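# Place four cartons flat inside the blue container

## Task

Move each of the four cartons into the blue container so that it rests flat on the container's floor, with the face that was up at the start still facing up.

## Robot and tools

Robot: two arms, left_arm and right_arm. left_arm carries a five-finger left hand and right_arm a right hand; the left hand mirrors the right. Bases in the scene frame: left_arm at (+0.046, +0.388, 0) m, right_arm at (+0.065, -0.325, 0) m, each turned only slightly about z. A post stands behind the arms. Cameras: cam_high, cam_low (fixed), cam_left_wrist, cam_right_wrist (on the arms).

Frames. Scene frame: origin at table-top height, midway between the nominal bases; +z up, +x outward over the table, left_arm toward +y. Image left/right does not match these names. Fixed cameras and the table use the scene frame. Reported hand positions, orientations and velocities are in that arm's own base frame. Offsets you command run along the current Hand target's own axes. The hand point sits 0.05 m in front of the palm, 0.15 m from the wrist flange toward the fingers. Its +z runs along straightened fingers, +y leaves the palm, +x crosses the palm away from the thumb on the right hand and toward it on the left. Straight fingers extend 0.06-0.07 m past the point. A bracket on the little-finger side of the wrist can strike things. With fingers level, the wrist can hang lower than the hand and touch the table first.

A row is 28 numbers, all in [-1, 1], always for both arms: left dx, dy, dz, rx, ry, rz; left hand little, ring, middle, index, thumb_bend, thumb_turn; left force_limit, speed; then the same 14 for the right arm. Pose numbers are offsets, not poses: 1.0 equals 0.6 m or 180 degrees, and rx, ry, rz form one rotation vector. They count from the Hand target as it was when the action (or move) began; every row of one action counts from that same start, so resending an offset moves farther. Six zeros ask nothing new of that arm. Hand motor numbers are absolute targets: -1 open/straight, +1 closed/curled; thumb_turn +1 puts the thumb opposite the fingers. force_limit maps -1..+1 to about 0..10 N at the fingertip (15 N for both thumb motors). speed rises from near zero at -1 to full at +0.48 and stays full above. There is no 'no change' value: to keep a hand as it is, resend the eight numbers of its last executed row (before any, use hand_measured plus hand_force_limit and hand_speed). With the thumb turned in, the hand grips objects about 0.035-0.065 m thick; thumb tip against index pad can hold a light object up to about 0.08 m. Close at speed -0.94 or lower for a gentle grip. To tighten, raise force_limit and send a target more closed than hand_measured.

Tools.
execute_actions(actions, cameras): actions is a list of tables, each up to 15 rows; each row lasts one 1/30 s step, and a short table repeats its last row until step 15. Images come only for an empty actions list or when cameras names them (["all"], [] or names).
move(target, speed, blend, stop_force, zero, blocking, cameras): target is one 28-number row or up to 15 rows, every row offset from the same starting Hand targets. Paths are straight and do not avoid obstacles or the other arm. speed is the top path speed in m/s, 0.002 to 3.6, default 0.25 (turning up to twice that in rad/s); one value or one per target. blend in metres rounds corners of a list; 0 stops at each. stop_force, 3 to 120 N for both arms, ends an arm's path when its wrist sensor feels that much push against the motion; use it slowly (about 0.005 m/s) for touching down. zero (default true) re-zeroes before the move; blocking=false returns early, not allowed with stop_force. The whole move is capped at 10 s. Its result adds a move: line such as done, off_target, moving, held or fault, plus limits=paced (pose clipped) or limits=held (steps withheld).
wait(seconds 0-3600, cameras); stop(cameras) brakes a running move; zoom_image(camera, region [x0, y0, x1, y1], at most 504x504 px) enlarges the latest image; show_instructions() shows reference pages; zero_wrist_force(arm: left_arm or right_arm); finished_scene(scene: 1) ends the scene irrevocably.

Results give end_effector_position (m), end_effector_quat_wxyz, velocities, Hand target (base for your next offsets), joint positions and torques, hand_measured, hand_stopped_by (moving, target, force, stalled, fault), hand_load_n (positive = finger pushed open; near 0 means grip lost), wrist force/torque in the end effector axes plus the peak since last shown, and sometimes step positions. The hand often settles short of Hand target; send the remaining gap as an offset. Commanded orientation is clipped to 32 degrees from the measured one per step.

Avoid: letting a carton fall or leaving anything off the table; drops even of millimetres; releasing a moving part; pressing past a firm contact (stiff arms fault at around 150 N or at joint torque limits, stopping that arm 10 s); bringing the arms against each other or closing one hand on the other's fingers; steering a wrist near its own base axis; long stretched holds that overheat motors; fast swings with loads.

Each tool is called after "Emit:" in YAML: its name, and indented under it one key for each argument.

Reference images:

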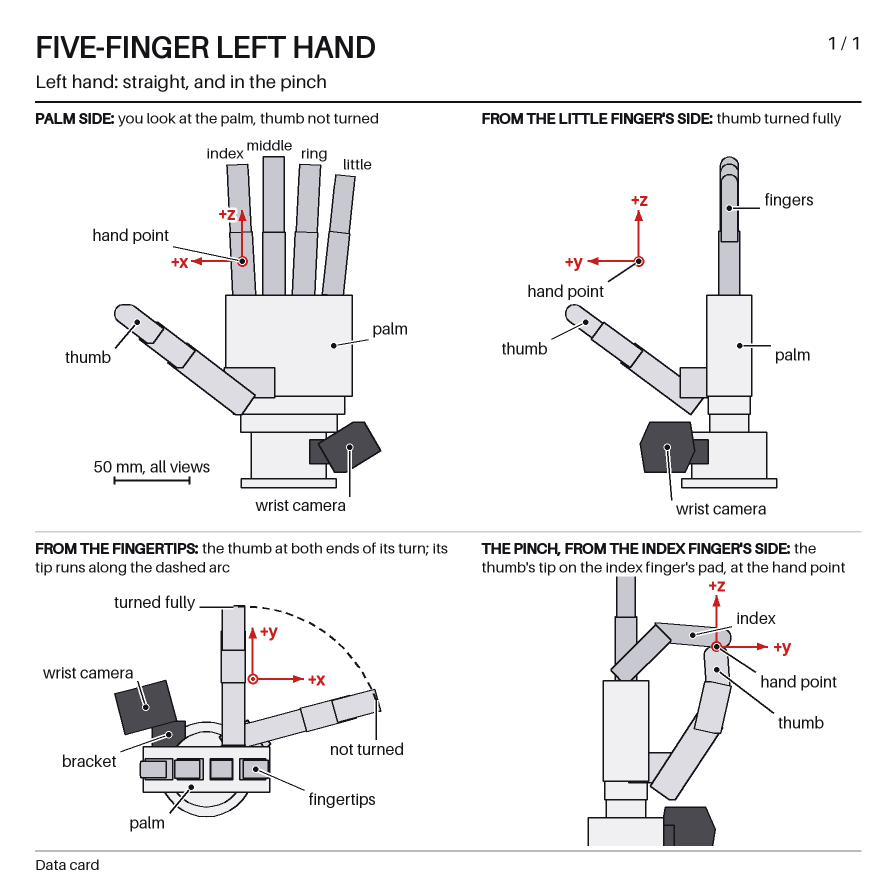

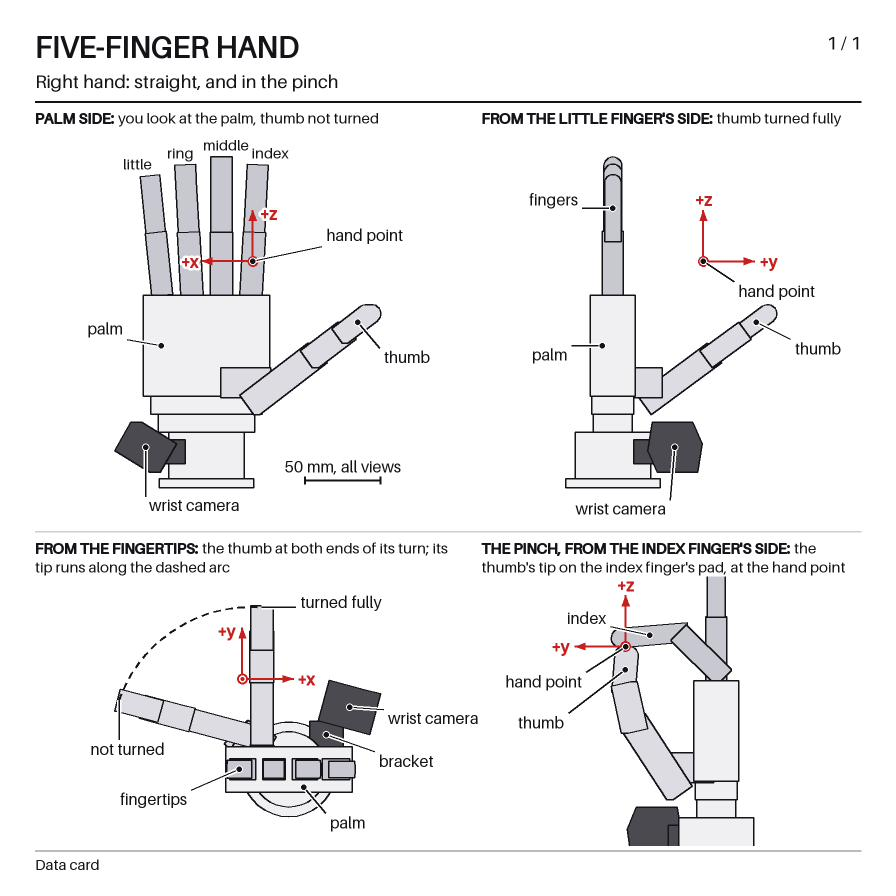

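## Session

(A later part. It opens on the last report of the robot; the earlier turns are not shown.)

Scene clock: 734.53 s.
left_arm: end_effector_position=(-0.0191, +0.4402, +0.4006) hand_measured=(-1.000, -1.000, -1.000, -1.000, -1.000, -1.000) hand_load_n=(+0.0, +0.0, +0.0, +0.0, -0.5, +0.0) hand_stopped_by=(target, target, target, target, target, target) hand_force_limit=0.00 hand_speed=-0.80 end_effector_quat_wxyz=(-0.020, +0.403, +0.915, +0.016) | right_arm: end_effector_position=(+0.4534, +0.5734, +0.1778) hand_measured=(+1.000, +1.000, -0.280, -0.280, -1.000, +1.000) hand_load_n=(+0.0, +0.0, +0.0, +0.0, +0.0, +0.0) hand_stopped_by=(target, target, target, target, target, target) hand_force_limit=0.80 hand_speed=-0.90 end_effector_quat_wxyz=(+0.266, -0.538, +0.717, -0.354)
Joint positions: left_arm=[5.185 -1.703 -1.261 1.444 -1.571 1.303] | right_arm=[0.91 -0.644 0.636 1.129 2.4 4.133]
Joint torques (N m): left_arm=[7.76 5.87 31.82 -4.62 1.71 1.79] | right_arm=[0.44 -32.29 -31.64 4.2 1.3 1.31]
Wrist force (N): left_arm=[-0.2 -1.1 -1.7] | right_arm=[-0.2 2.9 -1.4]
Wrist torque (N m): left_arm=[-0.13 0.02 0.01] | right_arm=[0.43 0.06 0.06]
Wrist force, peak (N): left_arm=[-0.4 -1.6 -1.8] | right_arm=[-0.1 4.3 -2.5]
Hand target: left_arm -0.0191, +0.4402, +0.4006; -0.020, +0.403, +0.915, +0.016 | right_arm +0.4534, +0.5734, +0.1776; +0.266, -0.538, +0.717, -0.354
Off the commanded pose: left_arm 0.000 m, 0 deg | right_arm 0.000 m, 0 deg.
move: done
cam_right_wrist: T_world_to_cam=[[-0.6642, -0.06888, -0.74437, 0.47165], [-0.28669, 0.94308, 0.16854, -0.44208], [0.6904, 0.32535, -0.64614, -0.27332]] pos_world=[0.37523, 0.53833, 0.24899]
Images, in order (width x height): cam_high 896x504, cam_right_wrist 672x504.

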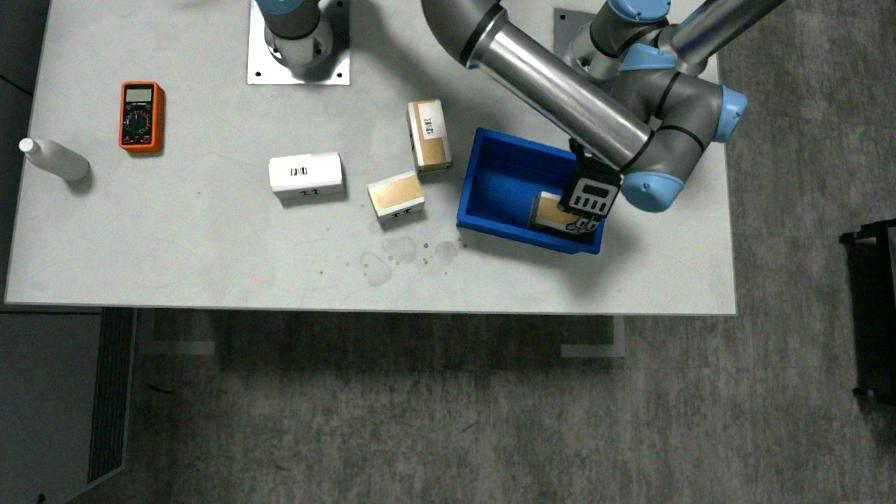

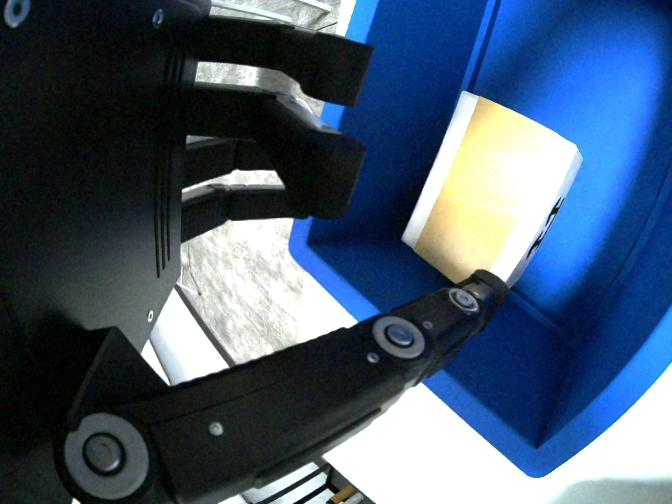

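Emit:
zoom_image:
  camera: "cam_right_wrist"
  region: [270, 0, 672, 490]

Emit:
zoom_image:
  camera: "cam_right_wrist"
  region: [380, 70, 610, 310]

Scaled by 1.029 from the camera's image (finer frame: 960x720).

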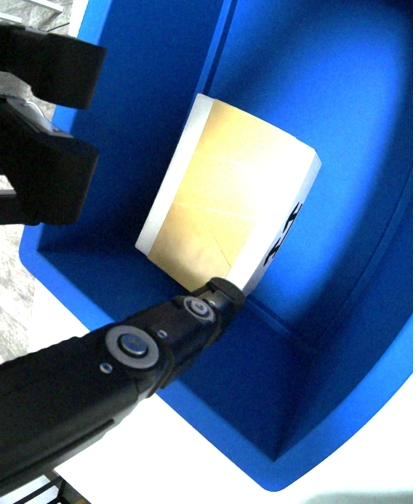

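Scaled by 2.100 from the camera's image (finer frame: 960x720).

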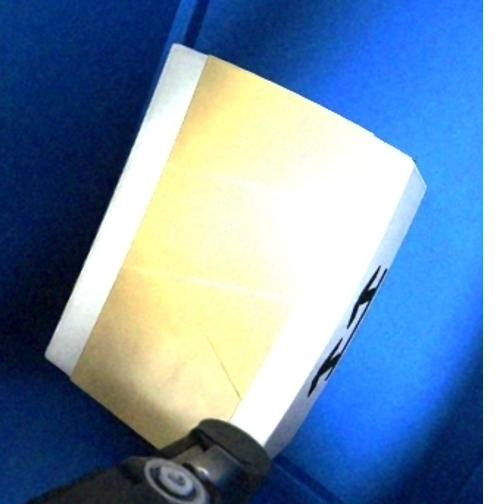

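Emit:
move:
  target: [0, 0, 0, 0, 0, 0, -1, -1, -1, -1, -1, -1, 0, -0.8, -0.0213, 0.0363, -0.2187, -0.2922, 0, 0, -1, -1, -1, -1, 1, 1, -0.2, 0.0]
  speed: 0.15
  cameras: ["cam_right_wrist", "cam_high"]

Scene clock: 752.87 s.
left_arm: end_effector_position=(-0.0191, +0.4402, +0.4006) hand_measured=(-1.000, -1.000, -1.000, -1.000, -1.000, -1.000) hand_load_n=(+0.0, +0.0, +0.0, +0.0, +0.0, +0.0) hand_stopped_by=(target, target, target, target, target, target) hand_force_limit=0.00 hand_speed=-0.80 end_effector_quat_wxyz=(-0.020, +0.403, +0.915, +0.016) | right_arm: end_effector_position=(+0.3434, +0.6171, +0.2395) hand_measured=(-1.000, -1.000, -1.000, -1.000, +0.936, +1.000) hand_load_n=(+0.0, +0.0, +0.0, +0.0, +7.5, +0.5) hand_stopped_by=(target, target, target, target, force, target) hand_force_limit=-0.20 hand_speed=0.00 end_effector_quat_wxyz=(+0.054, -0.585, +0.809, +0.029)
Joint positions: left_arm=[5.185 -1.703 -1.261 1.444 -1.571 1.303] | right_arm=[0.759 -0.438 0.035 1.859 1.529 4.221]
Joint torques (N m): left_arm=[8.3 7 32.6 -4.66 1.62 1.84] | right_arm=[-5.55 -33.63 -26.13 4.79 -2.41 1.42]
Wrist force (N): left_arm=[-0.2 -1.1 -1.7] | right_arm=[0.9 0.7 -0.2]
Wrist torque (N m): left_arm=[-0.13 0.02 0.01] | right_arm=[0.08 -0.18 -0.01]
Wrist force, peak (N): left_arm=[-0.2 -1.3 -2.0] | right_arm=[-0.3 3.5 -1.9]
Hand target: left_arm -0.0191, +0.4402, +0.4006; -0.020, +0.403, +0.915, +0.016 | right_arm +0.3442, +0.6183, +0.2401; +0.000, -0.601, +0.800, +0.000
Off the commanded pose: left_arm 0.000 m, 0 deg | right_arm 0.002 m, 7 deg.
elbow stopped short (right arm): the move would have taken joint 3 (elbow) straighter than the controller allows.
move: off_target (right_arm)
cam_right_wrist: T_world_to_cam=[[-0.99805, 0.06184, -0.00873, 0.3053], [0.04301, 0.78195, 0.62186, -0.64759], [0.04529, 0.62027, -0.78308, -0.09936]] pos_world=[0.33706, 0.54914, 0.32757]
Images, in order (width x height): cam_high 896x504, cam_right_wrist 672x504.

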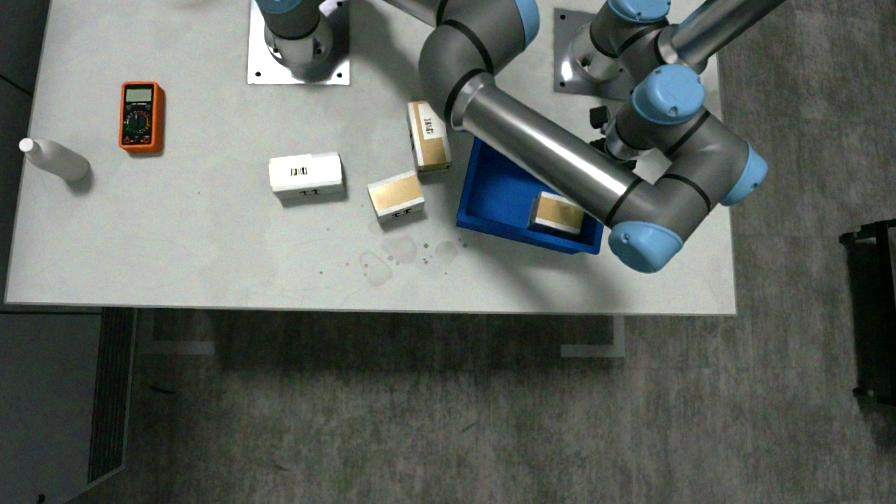

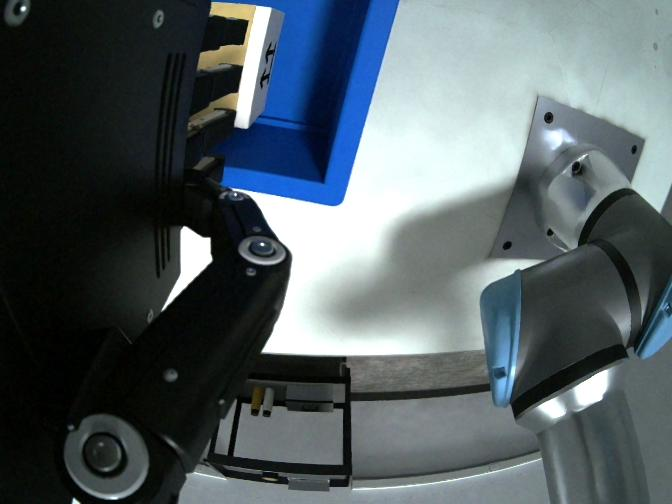

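Emit:
move:
  target: [0, 0, 0, 0, 0, 0, -1, -1, -1, -1, -1, -1, 0, -0.8, 0.0163, 0.0052, 0.125, 0, 0, 0, -1, -1, -1, -1, 1, 1, -0.2, 0.0]
  speed: 0.06
  cameras: ["cam_right_wrist", "cam_high", "cam_low"]

Emit:
zoom_image:
  camera: "cam_right_wrist"
  region: [150, 0, 450, 300]

Scene clock: 785.27 s.
left_arm: end_effector_position=(-0.0191, +0.4402, +0.4006) hand_measured=(-1.000, -1.000, -1.000, -1.000, -1.000, -1.000) hand_load_n=(+0.0, +0.0, +0.0, +0.0, +0.0, +0.0) hand_stopped_by=(target, target, target, target, target, target) hand_force_limit=0.00 hand_speed=-0.80 end_effector_quat_wxyz=(-0.020, +0.403, +0.915, +0.016) | right_arm: end_effector_position=(+0.3385, +0.6099, +0.1652) hand_measured=(-1.000, -1.000, -1.000, -1.000, +0.936, +1.000) hand_load_n=(+0.0, +0.0, +0.0, +0.0, +7.5, +0.5) hand_stopped_by=(target, target, target, target, force, target) hand_force_limit=-0.20 hand_speed=0.00 end_effector_quat_wxyz=(+0.000, -0.601, +0.800, +0.000)
Joint positions: left_arm=[5.185 -1.703 -1.261 1.444 -1.571 1.303] | right_arm=[0.772 -0.436 0.248 1.759 1.57 4.196]
Joint torques (N m): left_arm=[7.89 6.61 31.19 -4.63 1.6 1.87] | right_arm=[6.51 -33.93 -3.39 -0.36 2.34 -1.59]
Wrist force (N): left_arm=[0.0 -1.2 -1.6] | right_arm=[0.1 0.6 -0.2]
Wrist torque (N m): left_arm=[-0.15 -0.01 0.04] | right_arm=[0.05 -0.03 0.07]
Wrist force, peak (N): left_arm=[-0.1 -1.2 -1.9] | right_arm=[1.1 0.8 -1.0]
Hand target: left_arm -0.0191, +0.4402, +0.4006; -0.020, +0.403, +0.915, +0.016 | right_arm +0.3385, +0.6099, +0.1651; +0.000, -0.601, +0.800, +0.000
Off the commanded pose: left_arm 0.000 m, 0 deg | right_arm 0.000 m, 0 deg.
move: done
cam_right_wrist: T_world_to_cam=[[-0.99884, 0.02768, 0.03941, 0.3133], [0.04438, 0.84695, 0.52982, -0.62047], [-0.01871, 0.53095, -0.8472, -0.06609]] pos_world=[0.33924, 0.55193, 0.26039]
Images, in order (width x height): cam_high 896x504, cam_low 896x504, cam_right_wrist 672x504.

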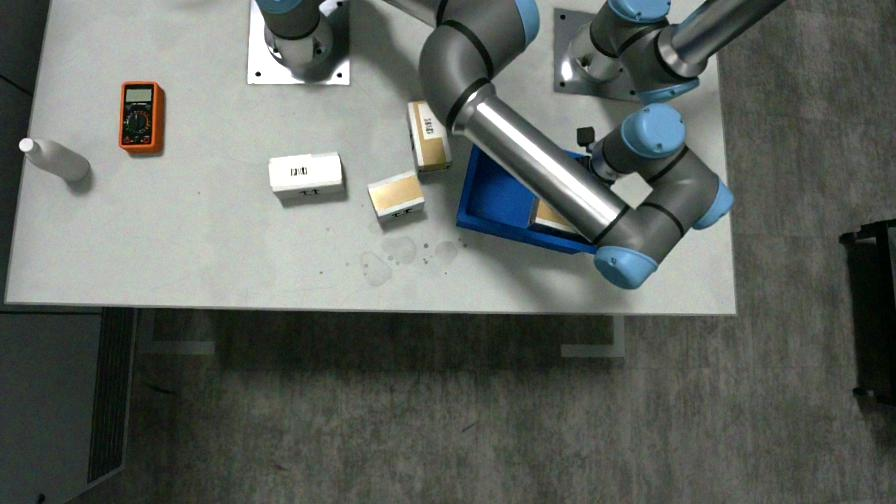

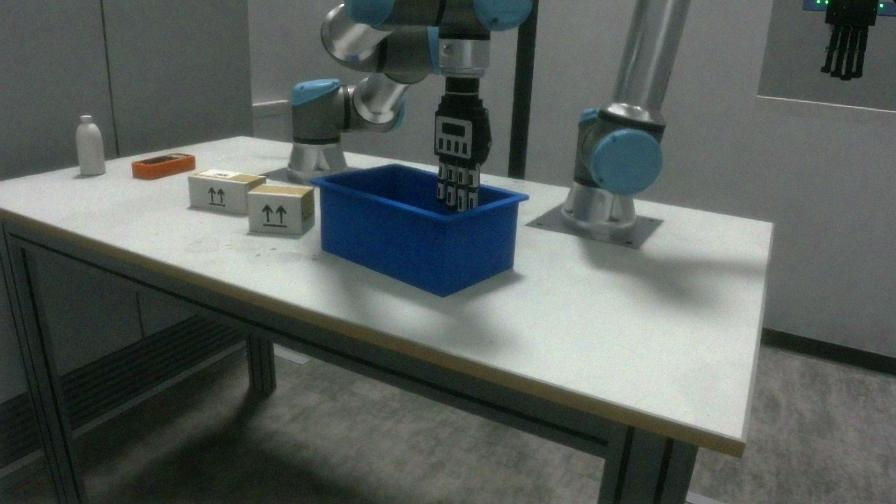

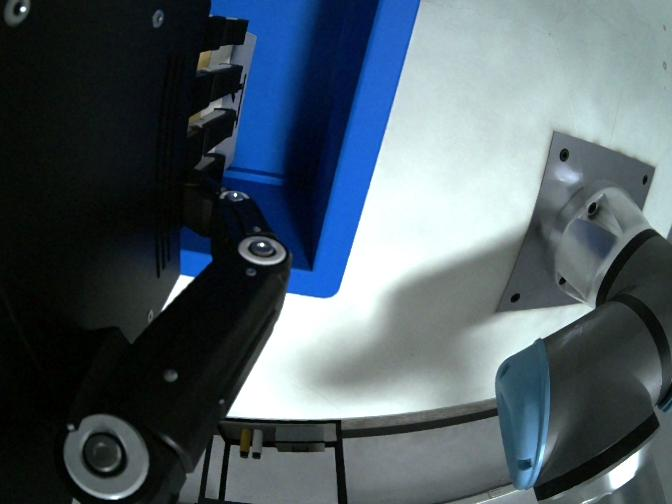

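Scaled by 1.680 from the camera's image (finer frame: 960x720).

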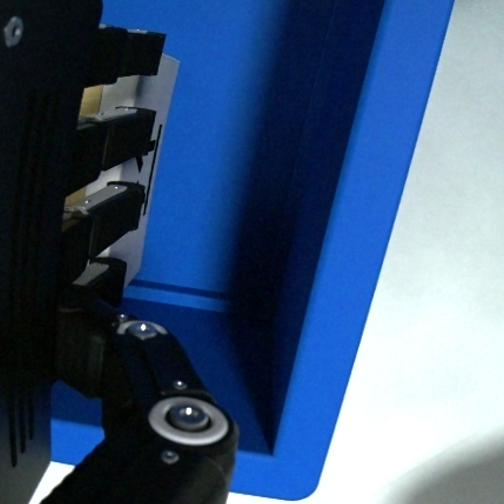

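Emit:
move:
  target:
    - [0, 0, 0, 0, 0, 0, -1, -1, -1, -1, -1, -1, 0, -0.8, -0.01, 0.0167, 0, 0, 0, 0, -1, -1, -1, -1, 1, 1, -0.2, 0.0]
    - [0, 0, 0, 0, 0, 0, -1, -1, -1, -1, -1, -1, 0, -0.8, -0.01, 0.0167, 0.0983, 0, 0, 0, -1, -1, -1, -1, 1, 1, -0.2, 0.0]
  speed: [0.04, 0.04]
  stop_force: 6
  cameras: ["cam_right_wrist", "cam_high"]

Emit:
zoom_image:
  camera: "cam_right_wrist"
  region: [150, 0, 450, 300]

Scene clock: 801.97 s.
left_arm: end_effector_position=(-0.0191, +0.4402, +0.4006) hand_measured=(-1.000, -1.000, -1.000, -1.000, -1.000, -1.000) hand_load_n=(+0.0, +0.0, +0.0, +0.0, +0.0, +0.0) hand_stopped_by=(target, target, target, target, target, target) hand_force_limit=0.00 hand_speed=-0.80 end_effector_quat_wxyz=(-0.020, +0.403, +0.915, +0.016) | right_arm: end_effector_position=(+0.3305, +0.6184, +0.1061) hand_measured=(-1.000, -1.000, -1.000, -1.000, +0.936, +1.000) hand_load_n=(+0.0, +0.0, +0.0, +0.0, +7.5, +1.0) hand_stopped_by=(target, target, target, target, force, target) hand_force_limit=-0.20 hand_speed=0.00 end_effector_quat_wxyz=(+0.000, -0.601, +0.800, +0.000)
Joint positions: left_arm=[5.185 -1.703 -1.261 1.444 -1.571 1.303] | right_arm=[0.789 -0.459 0.444 1.585 1.57 4.213]
Joint torques (N m): left_arm=[7.67 6.95 32.7 -4.52 1.42 1.75] | right_arm=[-4.18 -95.14 -3.52 -0.45 -2.06 1.36]
Wrist force (N): left_arm=[-0.2 -1.3 -1.5] | right_arm=[0.6 0.7 -0.1]
Wrist torque (N m): left_arm=[-0.16 0.03 0.02] | right_arm=[0.10 -0.12 0.06]
Wrist force, peak (N): left_arm=[-0.3 -1.1 -2.2] | right_arm=[0.6 1.4 -0.4]
Hand target: left_arm -0.0191, +0.4402, +0.4006; -0.020, +0.403, +0.915, +0.016 | right_arm +0.3305, +0.6184, +0.1061; +0.000, -0.601, +0.800, +0.000
Off the commanded pose: left_arm 0.000 m, 0 deg | right_arm 0.000 m, 0 deg.
move: done
cam_right_wrist: T_world_to_cam=[[-0.99884, 0.02763, 0.03949, 0.30741], [0.04437, 0.84703, 0.5297, -0.5961], [-0.01881, 0.53083, -0.84727, -0.12076]] pos_world=[0.33124, 0.56053, 0.2013]
Images, in order (width x height): cam_high 896x504, cam_right_wrist 672x504.

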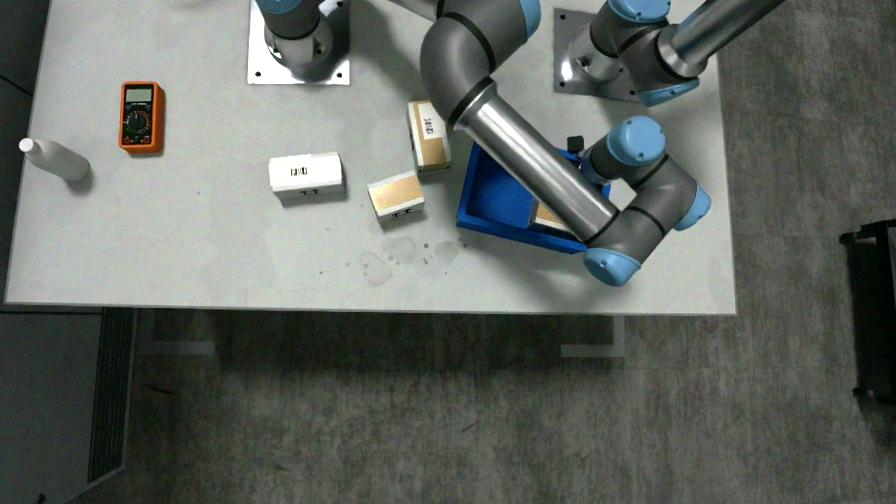

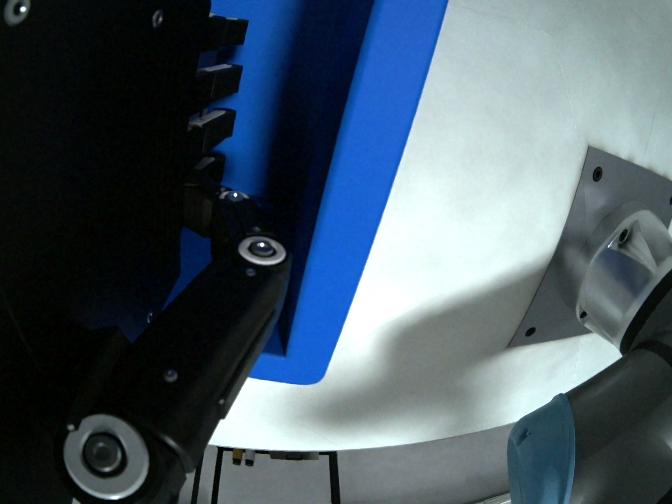

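Scaled by 1.680 from the camera's image (finer frame: 960x720).

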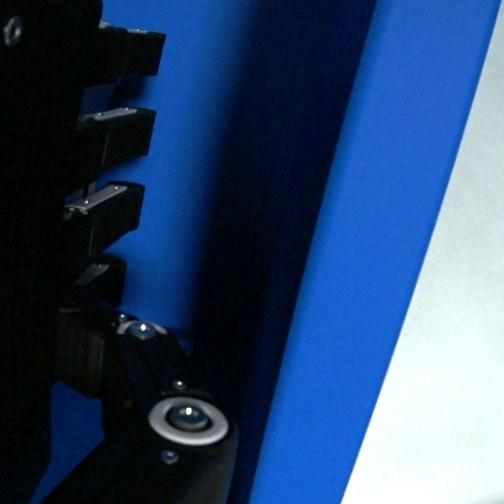

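Emit:
move:
  target: [0, 0, 0, 0, 0, 0, -1, -1, -1, -1, -1, -1, 0, -0.8, 0, -0.07, 0, 0, 0, 0, -1, -1, -1, -1, 1, 1, -0.2, 0.0]
  speed: 0.012
  stop_force: 5
  cameras: ["cam_right_wrist", "cam_high"]

Scene clock: 811.97 s.
left_arm: end_effector_position=(-0.0191, +0.4402, +0.4006) hand_measured=(-1.000, -1.000, -1.000, -1.000, -1.000, -1.000) hand_load_n=(+0.0, +0.0, +0.0, +0.0, +0.0, +0.5) hand_stopped_by=(target, target, target, target, target, target) hand_force_limit=0.00 hand_speed=-0.80 end_effector_quat_wxyz=(-0.020, +0.403, +0.915, +0.016) | right_arm: end_effector_position=(+0.3708, +0.6068, +0.1061) hand_measured=(-1.000, -1.000, -1.000, -1.000, +0.936, +1.000) hand_load_n=(+0.0, +0.0, -0.5, +0.0, +7.5, +0.5) hand_stopped_by=(target, target, target, target, force, target) hand_force_limit=-0.20 hand_speed=0.00 end_effector_quat_wxyz=(+0.000, -0.601, +0.800, +0.001)
Joint positions: left_arm=[5.185 -1.703 -1.261 1.444 -1.571 1.303] | right_arm=[0.736 -0.363 0.253 1.681 1.57 4.16]
Joint torques (N m): left_arm=[8.51 5.78 31.09 -4.39 1.59 1.79] | right_arm=[-6.34 -35.19 -30.25 4.78 1.84 -1.65]
Wrist force (N): left_arm=[-0.2 -0.9 -1.8] | right_arm=[0.2 2.7 -0.1]
Wrist torque (N m): left_arm=[-0.09 0.03 0.01] | right_arm=[0.18 -0.03 0.13]
Wrist force, peak (N): left_arm=[-0.1 -1.4 -2.0] | right_arm=[0.4 3.0 -0.9]
Hand target: left_arm -0.0191, +0.4402, +0.4006; -0.020, +0.403, +0.915, +0.016 | right_arm +0.3708, +0.6067, +0.1061; +0.000, -0.601, +0.800, +0.000
Off the commanded pose: left_arm 0.000 m, 0 deg | right_arm 0.000 m, 0 deg.
move: done
cam_right_wrist: T_world_to_cam=[[-0.99884, 0.02763, 0.03949, 0.34799], [0.04438, 0.847, 0.52974, -0.58798], [-0.01881, 0.53088, -0.84724, -0.11383]] pos_world=[0.37154, 0.54883, 0.2013]
Images, in order (width x height): cam_high 896x504, cam_right_wrist 672x504.

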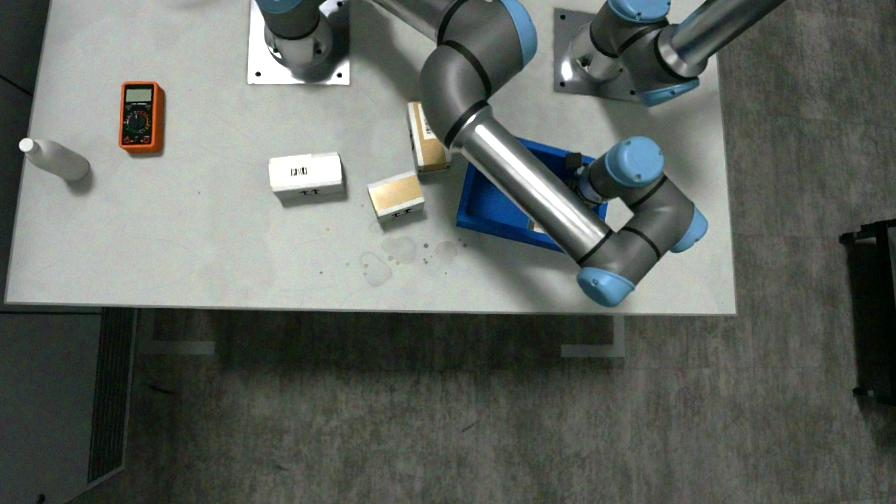

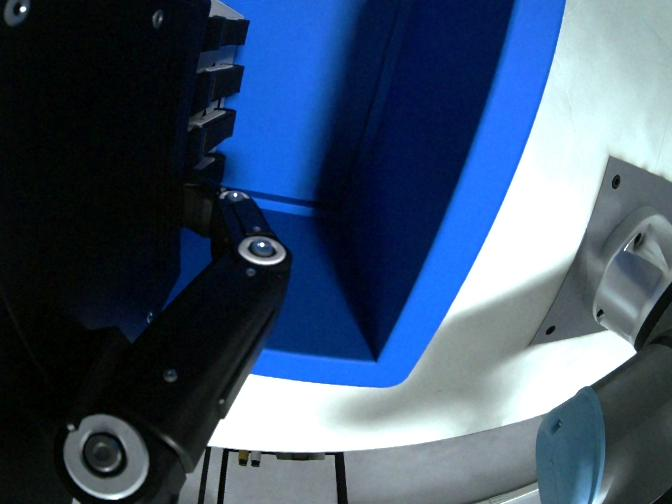

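Emit:
zoom_image:
  camera: "cam_high"
  region: [450, 120, 630, 270]

Emit:
zoom_image:
  camera: "cam_right_wrist"
  region: [150, 0, 450, 300]

Scaled by 2.800.

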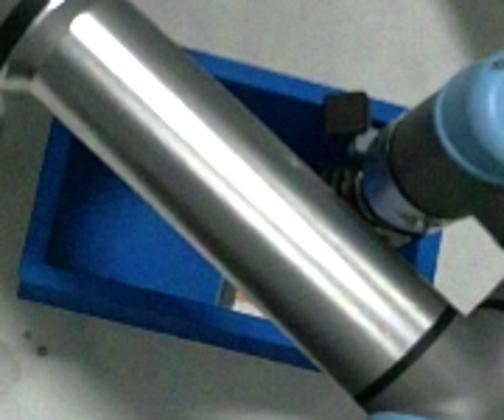

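Scaled by 1.680 from the camera's image (finer frame: 960x720).

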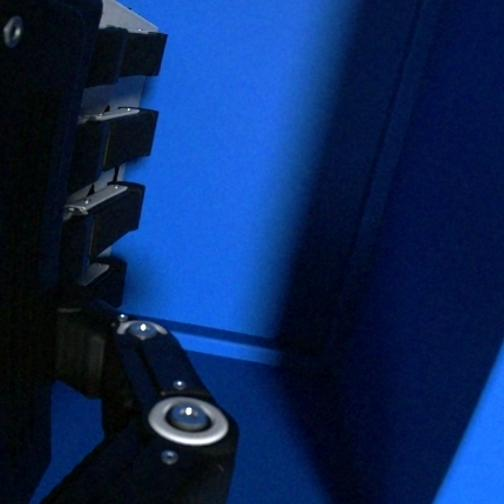

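Emit:
move:
  target:
    - [0, 0, 0, 0, 0, 0, -1, -1, -1, -1, -1, -1, 0, -0.8, 0, 0.02, 0, 0, 0, 0, -1, -1, -1, -1, 1, 1, -0.2, 0.0]
    - [0, 0, 0, 0, 0, 0, -1, -1, -1, -1, -1, -1, 0, -0.8, 0, 0.04, -0.12, 0, 0, 0, -1, -1, -1, -1, 1, 1, -0.2, 0.0]
  speed: [0.04, 0.1]
  cameras: ["cam_right_wrist", "cam_high"]

Emit:
zoom_image:
  camera: "cam_high"
  region: [450, 120, 630, 270]

Scene clock: 827.57 s.
left_arm: end_effector_position=(-0.0191, +0.4402, +0.4006) hand_measured=(-1.000, -1.000, -1.000, -1.000, -1.000, -1.000) hand_load_n=(+0.0, +0.0, +0.0, +0.0, +0.0, +0.0) hand_stopped_by=(target, target, target, target, target, target) hand_force_limit=0.00 hand_speed=-0.80 end_effector_quat_wxyz=(-0.020, +0.403, +0.915, +0.016) | right_arm: end_effector_position=(+0.3471, +0.6125, +0.1777) hand_measured=(-1.000, -1.000, -1.000, -1.000, +0.936, +1.000) hand_load_n=(+0.0, +0.0, +0.0, +0.0, +7.5, +0.5) hand_stopped_by=(target, target, target, target, force, target) hand_force_limit=-0.20 hand_speed=0.00 end_effector_quat_wxyz=(+0.009, -0.598, +0.801, +0.005)
Joint positions: left_arm=[5.185 -1.703 -1.261 1.444 -1.571 1.303] | right_arm=[0.763 -0.35 0.035 1.866 1.563 4.193]
Joint torques (N m): left_arm=[8.76 7.12 31.84 -4.4 1.45 1.61] | right_arm=[5.86 -34.95 -28.58 4.99 -1.9 1.7]
Wrist force (N): left_arm=[-0.4 -1.2 -1.7] | right_arm=[0.8 0.6 -0.3]
Wrist torque (N m): left_arm=[-0.14 0.06 0.00] | right_arm=[0.07 -0.15 -0.01]
Wrist force, peak (N): left_arm=[-0.2 -1.4 -2.0] | right_arm=[0.0 3.1 0.3]
Hand target: left_arm -0.0191, +0.4402, +0.4006; -0.020, +0.403, +0.915, +0.016 | right_arm +0.3478, +0.6134, +0.1781; +0.000, -0.601, +0.800, +0.000
Off the commanded pose: left_arm 0.000 m, 0 deg | right_arm 0.001 m, 1 deg.
elbow stopped short (right arm): the move would have taken joint 3 (elbow) straighter than the controller allows.
move: done
cam_right_wrist: T_world_to_cam=[[-0.99899, 0.03298, 0.03069, 0.31977], [0.04438, 0.83717, 0.54514, -0.62637], [-0.00771, 0.54595, -0.83779, -0.07137]] pos_world=[0.34669, 0.5528, 0.27185]
Images, in order (width x height): cam_high 896x504, cam_right_wrist 672x504.

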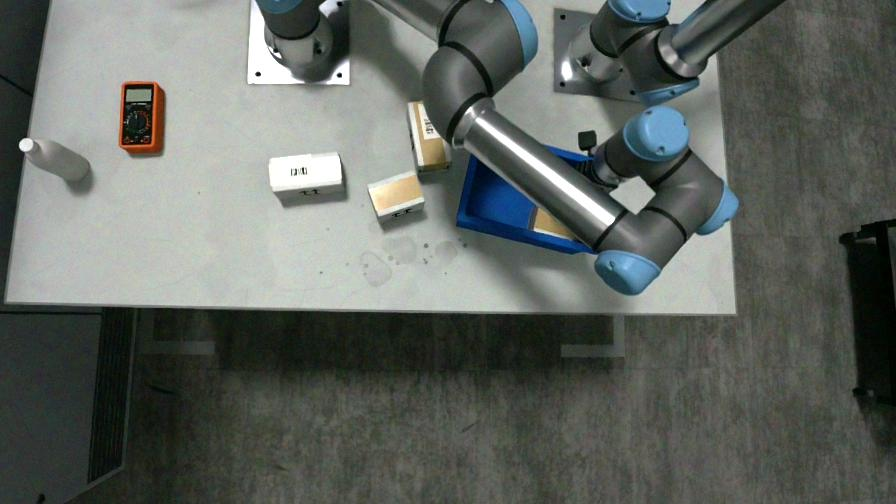

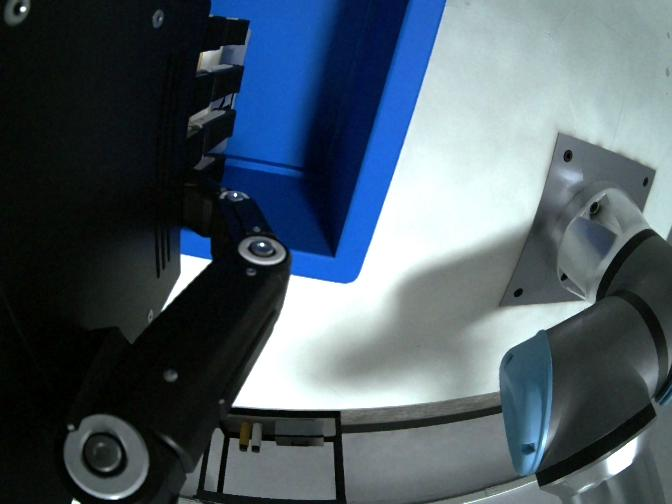

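Scaled by 2.800.

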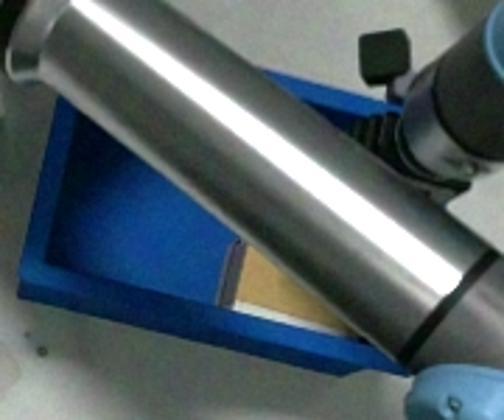

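Emit:
move:
  target:
    - [0, 0, 0, 0, 0, 0, -1, -1, -1, -1, -1, -1, 0, -0.8, 0.0102, 0.0215, 0, 0, 0, 0, -1, -1, -1, -1, 1, 1, -0.2, 0.0]
    - [0, 0, 0, 0, 0, 0, -1, -1, -1, -1, -1, -1, 0, -0.8, 0.0102, 0.0215, 0.1218, 0, 0, 0, -1, -1, -1, -1, 1, 1, -0.2, 0.0]
  speed: [0.04, 0.05]
  stop_force: 6

Emit:
move:
  target: [0, 0, 0, 0, 0, 0, -1, -1, -1, -1, -1, -1, 0, -0.8, 0, -0.0833, 0, 0, 0, 0, -1, -1, -1, -1, 1, 1, -0.2, 0.0]
  speed: 0.012
  stop_force: 5
  cameras: ["cam_right_wrist", "cam_high"]

Scene clock: 870.17 s.
left_arm: end_effector_position=(-0.0191, +0.4402, +0.4006) hand_measured=(-1.000, -1.000, -1.000, -1.000, -1.000, -1.000) hand_load_n=(+0.0, +0.0, +0.0, +0.0, +0.0, +0.0) hand_stopped_by=(target, target, target, target, target, target) hand_force_limit=0.00 hand_speed=-0.80 end_effector_quat_wxyz=(-0.020, +0.403, +0.915, +0.016) | right_arm: end_effector_position=(+0.3337, +0.6111, +0.1051) hand_measured=(-1.000, -1.000, -1.000, -1.000, +0.936, +1.000) hand_load_n=(+0.0, +0.0, +0.0, -0.5, +7.5, +0.5) hand_stopped_by=(target, target, target, target, force, target) hand_force_limit=-0.20 hand_speed=0.00 end_effector_quat_wxyz=(+0.000, -0.601, +0.800, +0.000)
Joint positions: left_arm=[5.185 -1.703 -1.261 1.444 -1.571 1.303] | right_arm=[0.778 -0.482 0.492 1.56 1.57 4.202]
Joint torques (N m): left_arm=[8.61 7.12 32.06 -4.47 1.5 1.64] | right_arm=[-4.28 -94.88 -3.7 -0.42 -2 1.68]
Wrist force (N): left_arm=[-0.1 -1.3 -1.9] | right_arm=[0.8 0.3 -0.5]
Wrist torque (N m): left_arm=[-0.14 0.00 0.02] | right_arm=[0.04 -0.14 -0.04]
Wrist force, peak (N): left_arm=[-0.2 -1.2 -2.1] | right_arm=[0.4 1.1 -0.8]
Hand target: left_arm -0.0191, +0.4402, +0.4006; -0.020, +0.403, +0.915, +0.016 | right_arm +0.3337, +0.6111, +0.1051; +0.000, -0.601, +0.800, +0.000
Off the commanded pose: left_arm 0.000 m, 0 deg | right_arm 0.000 m, 0 deg.
move: done

Scene clock: 875.20 s.
left_arm: end_effector_position=(-0.0191, +0.4402, +0.4006) hand_measured=(-1.000, -1.000, -1.000, -1.000, -1.000, -1.000) hand_load_n=(+0.0, +0.0, +0.0, +0.0, +0.0, +0.0) hand_stopped_by=(target, target, target, target, target, target) hand_force_limit=0.00 hand_speed=-0.80 end_effector_quat_wxyz=(-0.020, +0.403, +0.915, +0.016) | right_arm: end_effector_position=(+0.3816, +0.5972, +0.1050) hand_measured=(-1.000, -1.000, -1.000, -1.000, +0.936, +1.000) hand_load_n=(-0.5, +0.0, +0.0, +0.0, +7.5, +0.5) hand_stopped_by=(target, target, target, target, force, target) hand_force_limit=-0.20 hand_speed=0.00 end_effector_quat_wxyz=(+0.000, -0.601, +0.800, +0.000)
Joint positions: left_arm=[5.185 -1.703 -1.261 1.444 -1.571 1.303] | right_arm=[0.715 -0.372 0.275 1.668 1.57 4.139]
Joint torques (N m): left_arm=[7.89 6.66 31.74 -4.58 1.57 1.52] | right_arm=[-6.29 -35.13 -30.23 4.73 1.66 -1.62]
Wrist force (N): left_arm=[-0.3 -0.9 -1.9] | right_arm=[0.2 2.6 -0.5]
Wrist torque (N m): left_arm=[-0.09 0.03 0.01] | right_arm=[0.18 0.00 0.16]
Wrist force, peak (N): left_arm=[-0.2 -1.4 -2.1] | right_arm=[0.1 3.0 0.4]
Hand target: left_arm -0.0191, +0.4402, +0.4006; -0.020, +0.403, +0.915, +0.016 | right_arm +0.3817, +0.5972, +0.1050; +0.000, -0.601, +0.800, +0.000
Off the commanded pose: left_arm 0.000 m, 0 deg | right_arm 0.000 m, 0 deg.
move: done
cam_right_wrist: T_world_to_cam=[[-0.99884, 0.02763, 0.03949, 0.35919], [0.04438, 0.847, 0.52974, -0.57975], [-0.01881, 0.53088, -0.84724, -0.10946]] pos_world=[0.38244, 0.53923, 0.2002]
Images, in order (width x height): cam_high 896x504, cam_right_wrist 672x504.

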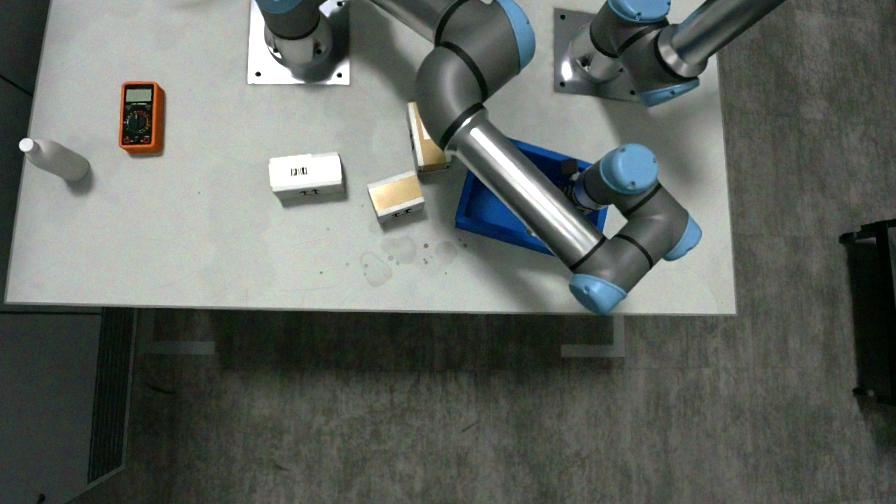

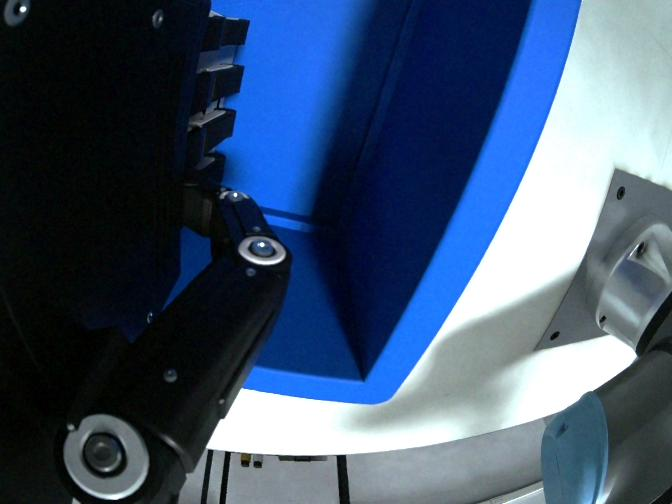

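Emit:
zoom_image:
  camera: "cam_high"
  region: [450, 120, 630, 270]

Emit:
zoom_image:
  camera: "cam_right_wrist"
  region: [150, 0, 600, 420]

Scaled by 2.800.

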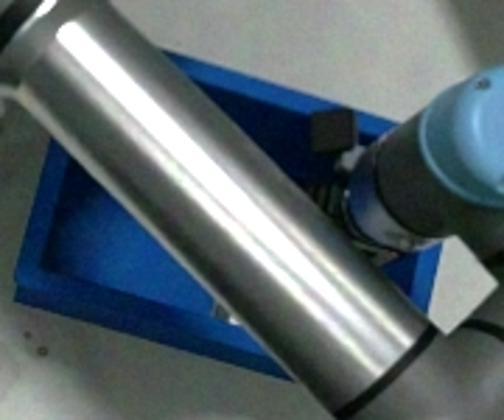

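Scaled by 1.120 from the camera's image (finer frame: 960x720).

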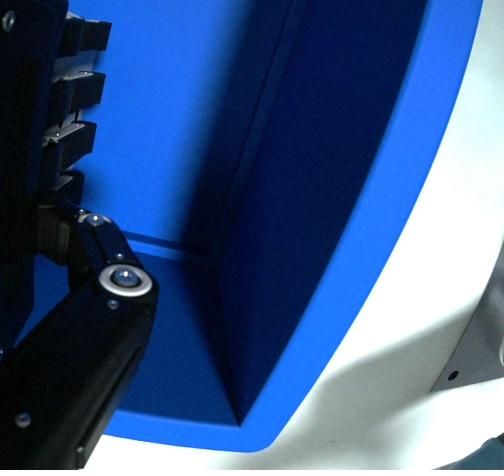

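Emit:
move:
  target:
    - [0, 0, 0, 0, 0, 0, -1, -1, -1, -1, -1, -1, 0, -0.8, 0, 0.0333, 0, 0, 0, 0, -1, -1, -1, -1, 1, 1, -0.2, 0.0]
    - [0, 0, 0, 0, 0, 0, -1, -1, -1, -1, -1, -1, 0, -0.8, 0, 0.0333, -0.11, 0, 0, 0, -1, -1, -1, -1, 1, 1, -0.2, 0.0]
    - [0, 0, 0, 0, 0, 0, -1, -1, -1, -1, -1, -1, 0, -0.8, 0.1667, 0.0333, -0.225, 0, 0, 0, -1, -1, -1, -1, 1, 1, -0.2, 0.0]
    - [0, 0, 0, 0, 0, 0, -1, -1, -1, -1, -1, -1, 0, -0.8, 0.582, -0.1745, -0.1917, 0.2832, -0.0895, -0.1808, 1, 1, -0.4, -0.4, -1, 1, 0, 0]
  speed: [0.05, 0.1, 0.15, 0.2]
  blend: [0, 0.01, 0.02, 0]
  cameras: ["cam_right_wrist", "cam_high"]

Emit:
zoom_image:
  camera: "cam_high"
  region: [450, 110, 630, 270]

Scene clock: 917.90 s.
left_arm: end_effector_position=(-0.0191, +0.4402, +0.4006) hand_measured=(-1.000, -1.000, -1.000, -1.000, -1.000, -1.000) hand_load_n=(+0.0, +0.0, +0.0, +0.0, +0.0, +0.0) hand_stopped_by=(target, target, target, target, target, target) hand_force_limit=0.00 hand_speed=-0.80 end_effector_quat_wxyz=(-0.020, +0.403, +0.915, +0.016) | right_arm: end_effector_position=(+0.3850, +0.2326, +0.2198) hand_measured=(+1.000, +1.000, -0.400, -0.400, -1.000, +1.000) hand_load_n=(+0.0, +0.0, +0.0, +0.0, +0.0, +0.0) hand_stopped_by=(target, target, target, target, target, target) hand_force_limit=0.00 hand_speed=0.00 end_effector_quat_wxyz=(-0.361, +0.729, -0.521, +0.258)
Joint positions: left_arm=[5.185 -1.703 -1.261 1.444 -1.571 1.303] | right_arm=[0.071 -1.736 1.952 0.452 1.365 2.983]
Joint torques (N m): left_arm=[8.1 6.47 31.82 -4.35 1.48 1.53] | right_arm=[-5.36 -27.76 -4.95 -1.18 -2.5 -1.66]
Wrist force (N): left_arm=[-0.1 -1.2 -1.8] | right_arm=[-0.5 2.9 -1.1]
Wrist torque (N m): left_arm=[-0.13 0.01 0.02] | right_arm=[0.46 0.11 0.12]
Wrist force, peak (N): left_arm=[-0.2 -1.0 -2.3] | right_arm=[-0.1 3.8 -1.3]
Hand target: left_arm -0.0191, +0.4402, +0.4006; -0.020, +0.403, +0.915, +0.016 | right_arm +0.3850, +0.2326, +0.2198; -0.361, +0.729, -0.521, +0.258
Off the commanded pose: left_arm 0.000 m, 0 deg | right_arm 0.000 m, 0 deg.
move: done
cam_right_wrist: T_world_to_cam=[[-0.50275, -0.43767, -0.74545, 0.45787], [-0.7769, 0.60691, 0.16762, 0.11971], [0.37905, 0.66341, -0.64514, -0.04706]] pos_world=[0.34103, 0.15896, 0.29089]
Images, in order (width x height): cam_high 896x504, cam_right_wrist 672x504.

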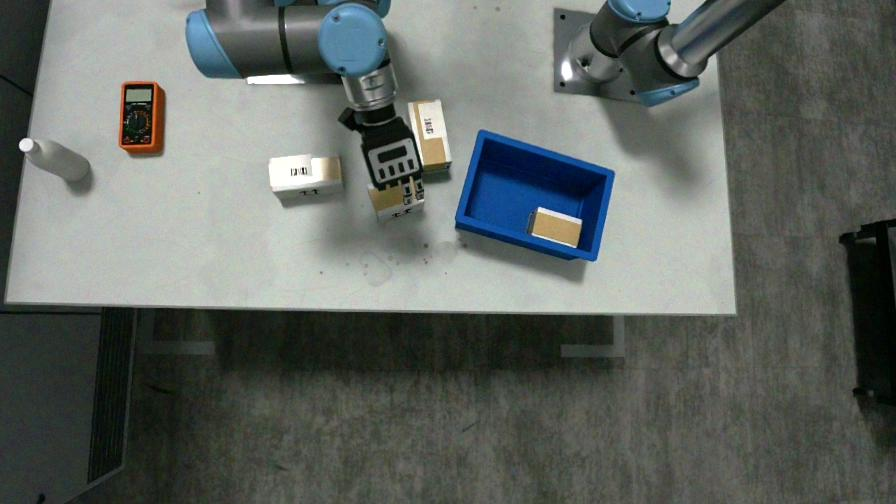

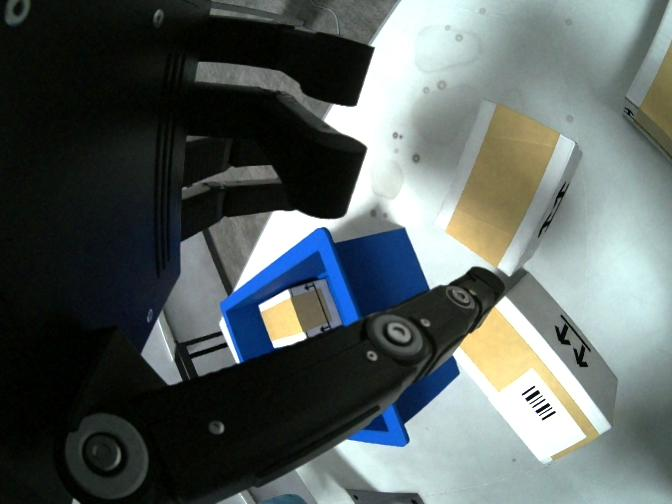

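Scaled by 2.800.

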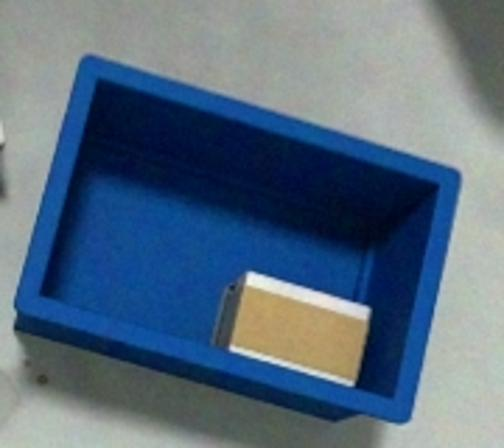

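Emit:
zoom_image:
  camera: "cam_right_wrist"
  region: [400, 70, 640, 310]

Scaled by 2.100 from the camera's image (finer frame: 960x720).

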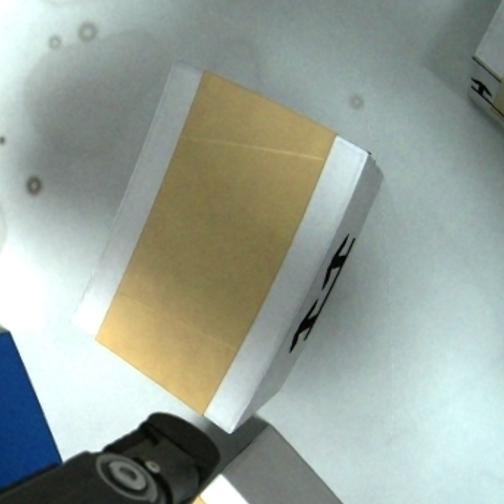

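Emit:
move:
  target: [0, 0, 0, 0, 0, 0, -1, -1, -1, -1, -1, -1, 0, -0.8, 0.0105, 0.1168, 0.1072, 0, 0.0035, 0.0027, 1, 1, -0.4, -0.4, -1, 1, 0, 0]
  speed: 0.1
  cameras: ["cam_right_wrist"]

Emit:
zoom_image:
  camera: "cam_right_wrist"
  region: [330, 40, 630, 340]

Scene clock: 944.13 s.
left_arm: end_effector_position=(-0.0191, +0.4402, +0.4006) hand_measured=(-1.000, -1.000, -1.000, -1.000, -1.000, -1.000) hand_load_n=(+0.0, +0.0, -0.5, +0.0, +0.0, +0.0) hand_stopped_by=(target, target, target, target, target, target) hand_force_limit=0.00 hand_speed=-0.80 end_effector_quat_wxyz=(-0.020, +0.403, +0.915, +0.016) | right_arm: end_effector_position=(+0.3952, +0.2295, +0.1251) hand_measured=(+1.000, +1.000, -0.400, -0.400, -1.000, +1.000) hand_load_n=(+0.0, +0.0, +0.5, +0.0, +0.0, +0.0) hand_stopped_by=(target, target, target, target, target, target) hand_force_limit=0.00 hand_speed=0.00 end_effector_quat_wxyz=(-0.359, +0.726, -0.526, +0.260)
Joint positions: left_arm=[5.185 -1.703 -1.261 1.444 -1.571 1.303] | right_arm=[0.064 -1.63 2.118 0.18 1.371 2.987]
Joint torques (N m): left_arm=[7.44 6.86 31.94 -4.33 1.49 1.54] | right_arm=[6.49 -5.96 -3.58 -1.56 1.95 1.38]
Wrist force (N): left_arm=[-0.1 -1.0 -2.0] | right_arm=[-0.2 3.3 -1.1]
Wrist torque (N m): left_arm=[-0.09 0.00 0.01] | right_arm=[0.51 0.02 0.16]
Wrist force, peak (N): left_arm=[-0.5 -1.3 -2.1] | right_arm=[-0.2 3.7 -0.5]
Hand target: left_arm -0.0191, +0.4402, +0.4006; -0.020, +0.403, +0.915, +0.016 | right_arm +0.3952, +0.2295, +0.1251; -0.359, +0.726, -0.526, +0.260
Off the commanded pose: left_arm 0.000 m, 0 deg | right_arm 0.000 m, 0 deg.
move: done
cam_right_wrist: T_world_to_cam=[[-0.50885, -0.43057, -0.74544, 0.39179], [-0.76833, 0.6177, 0.16769, 0.13954], [0.38826, 0.65807, -0.64513, -0.11233]] pos_world=[0.35019, 0.15642, 0.19619]

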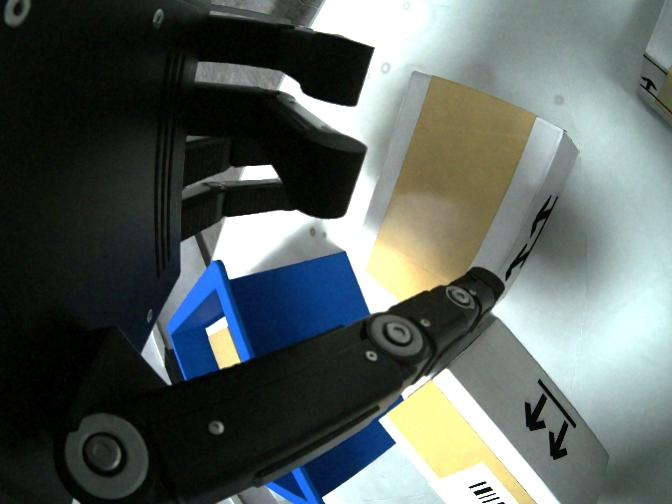

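Scaled by 1.680 from the camera's image (finer frame: 960x720).

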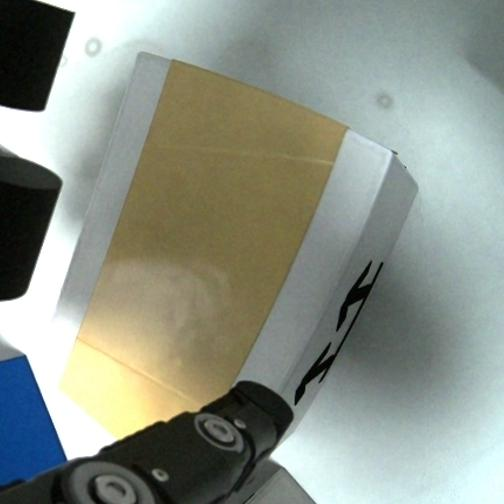

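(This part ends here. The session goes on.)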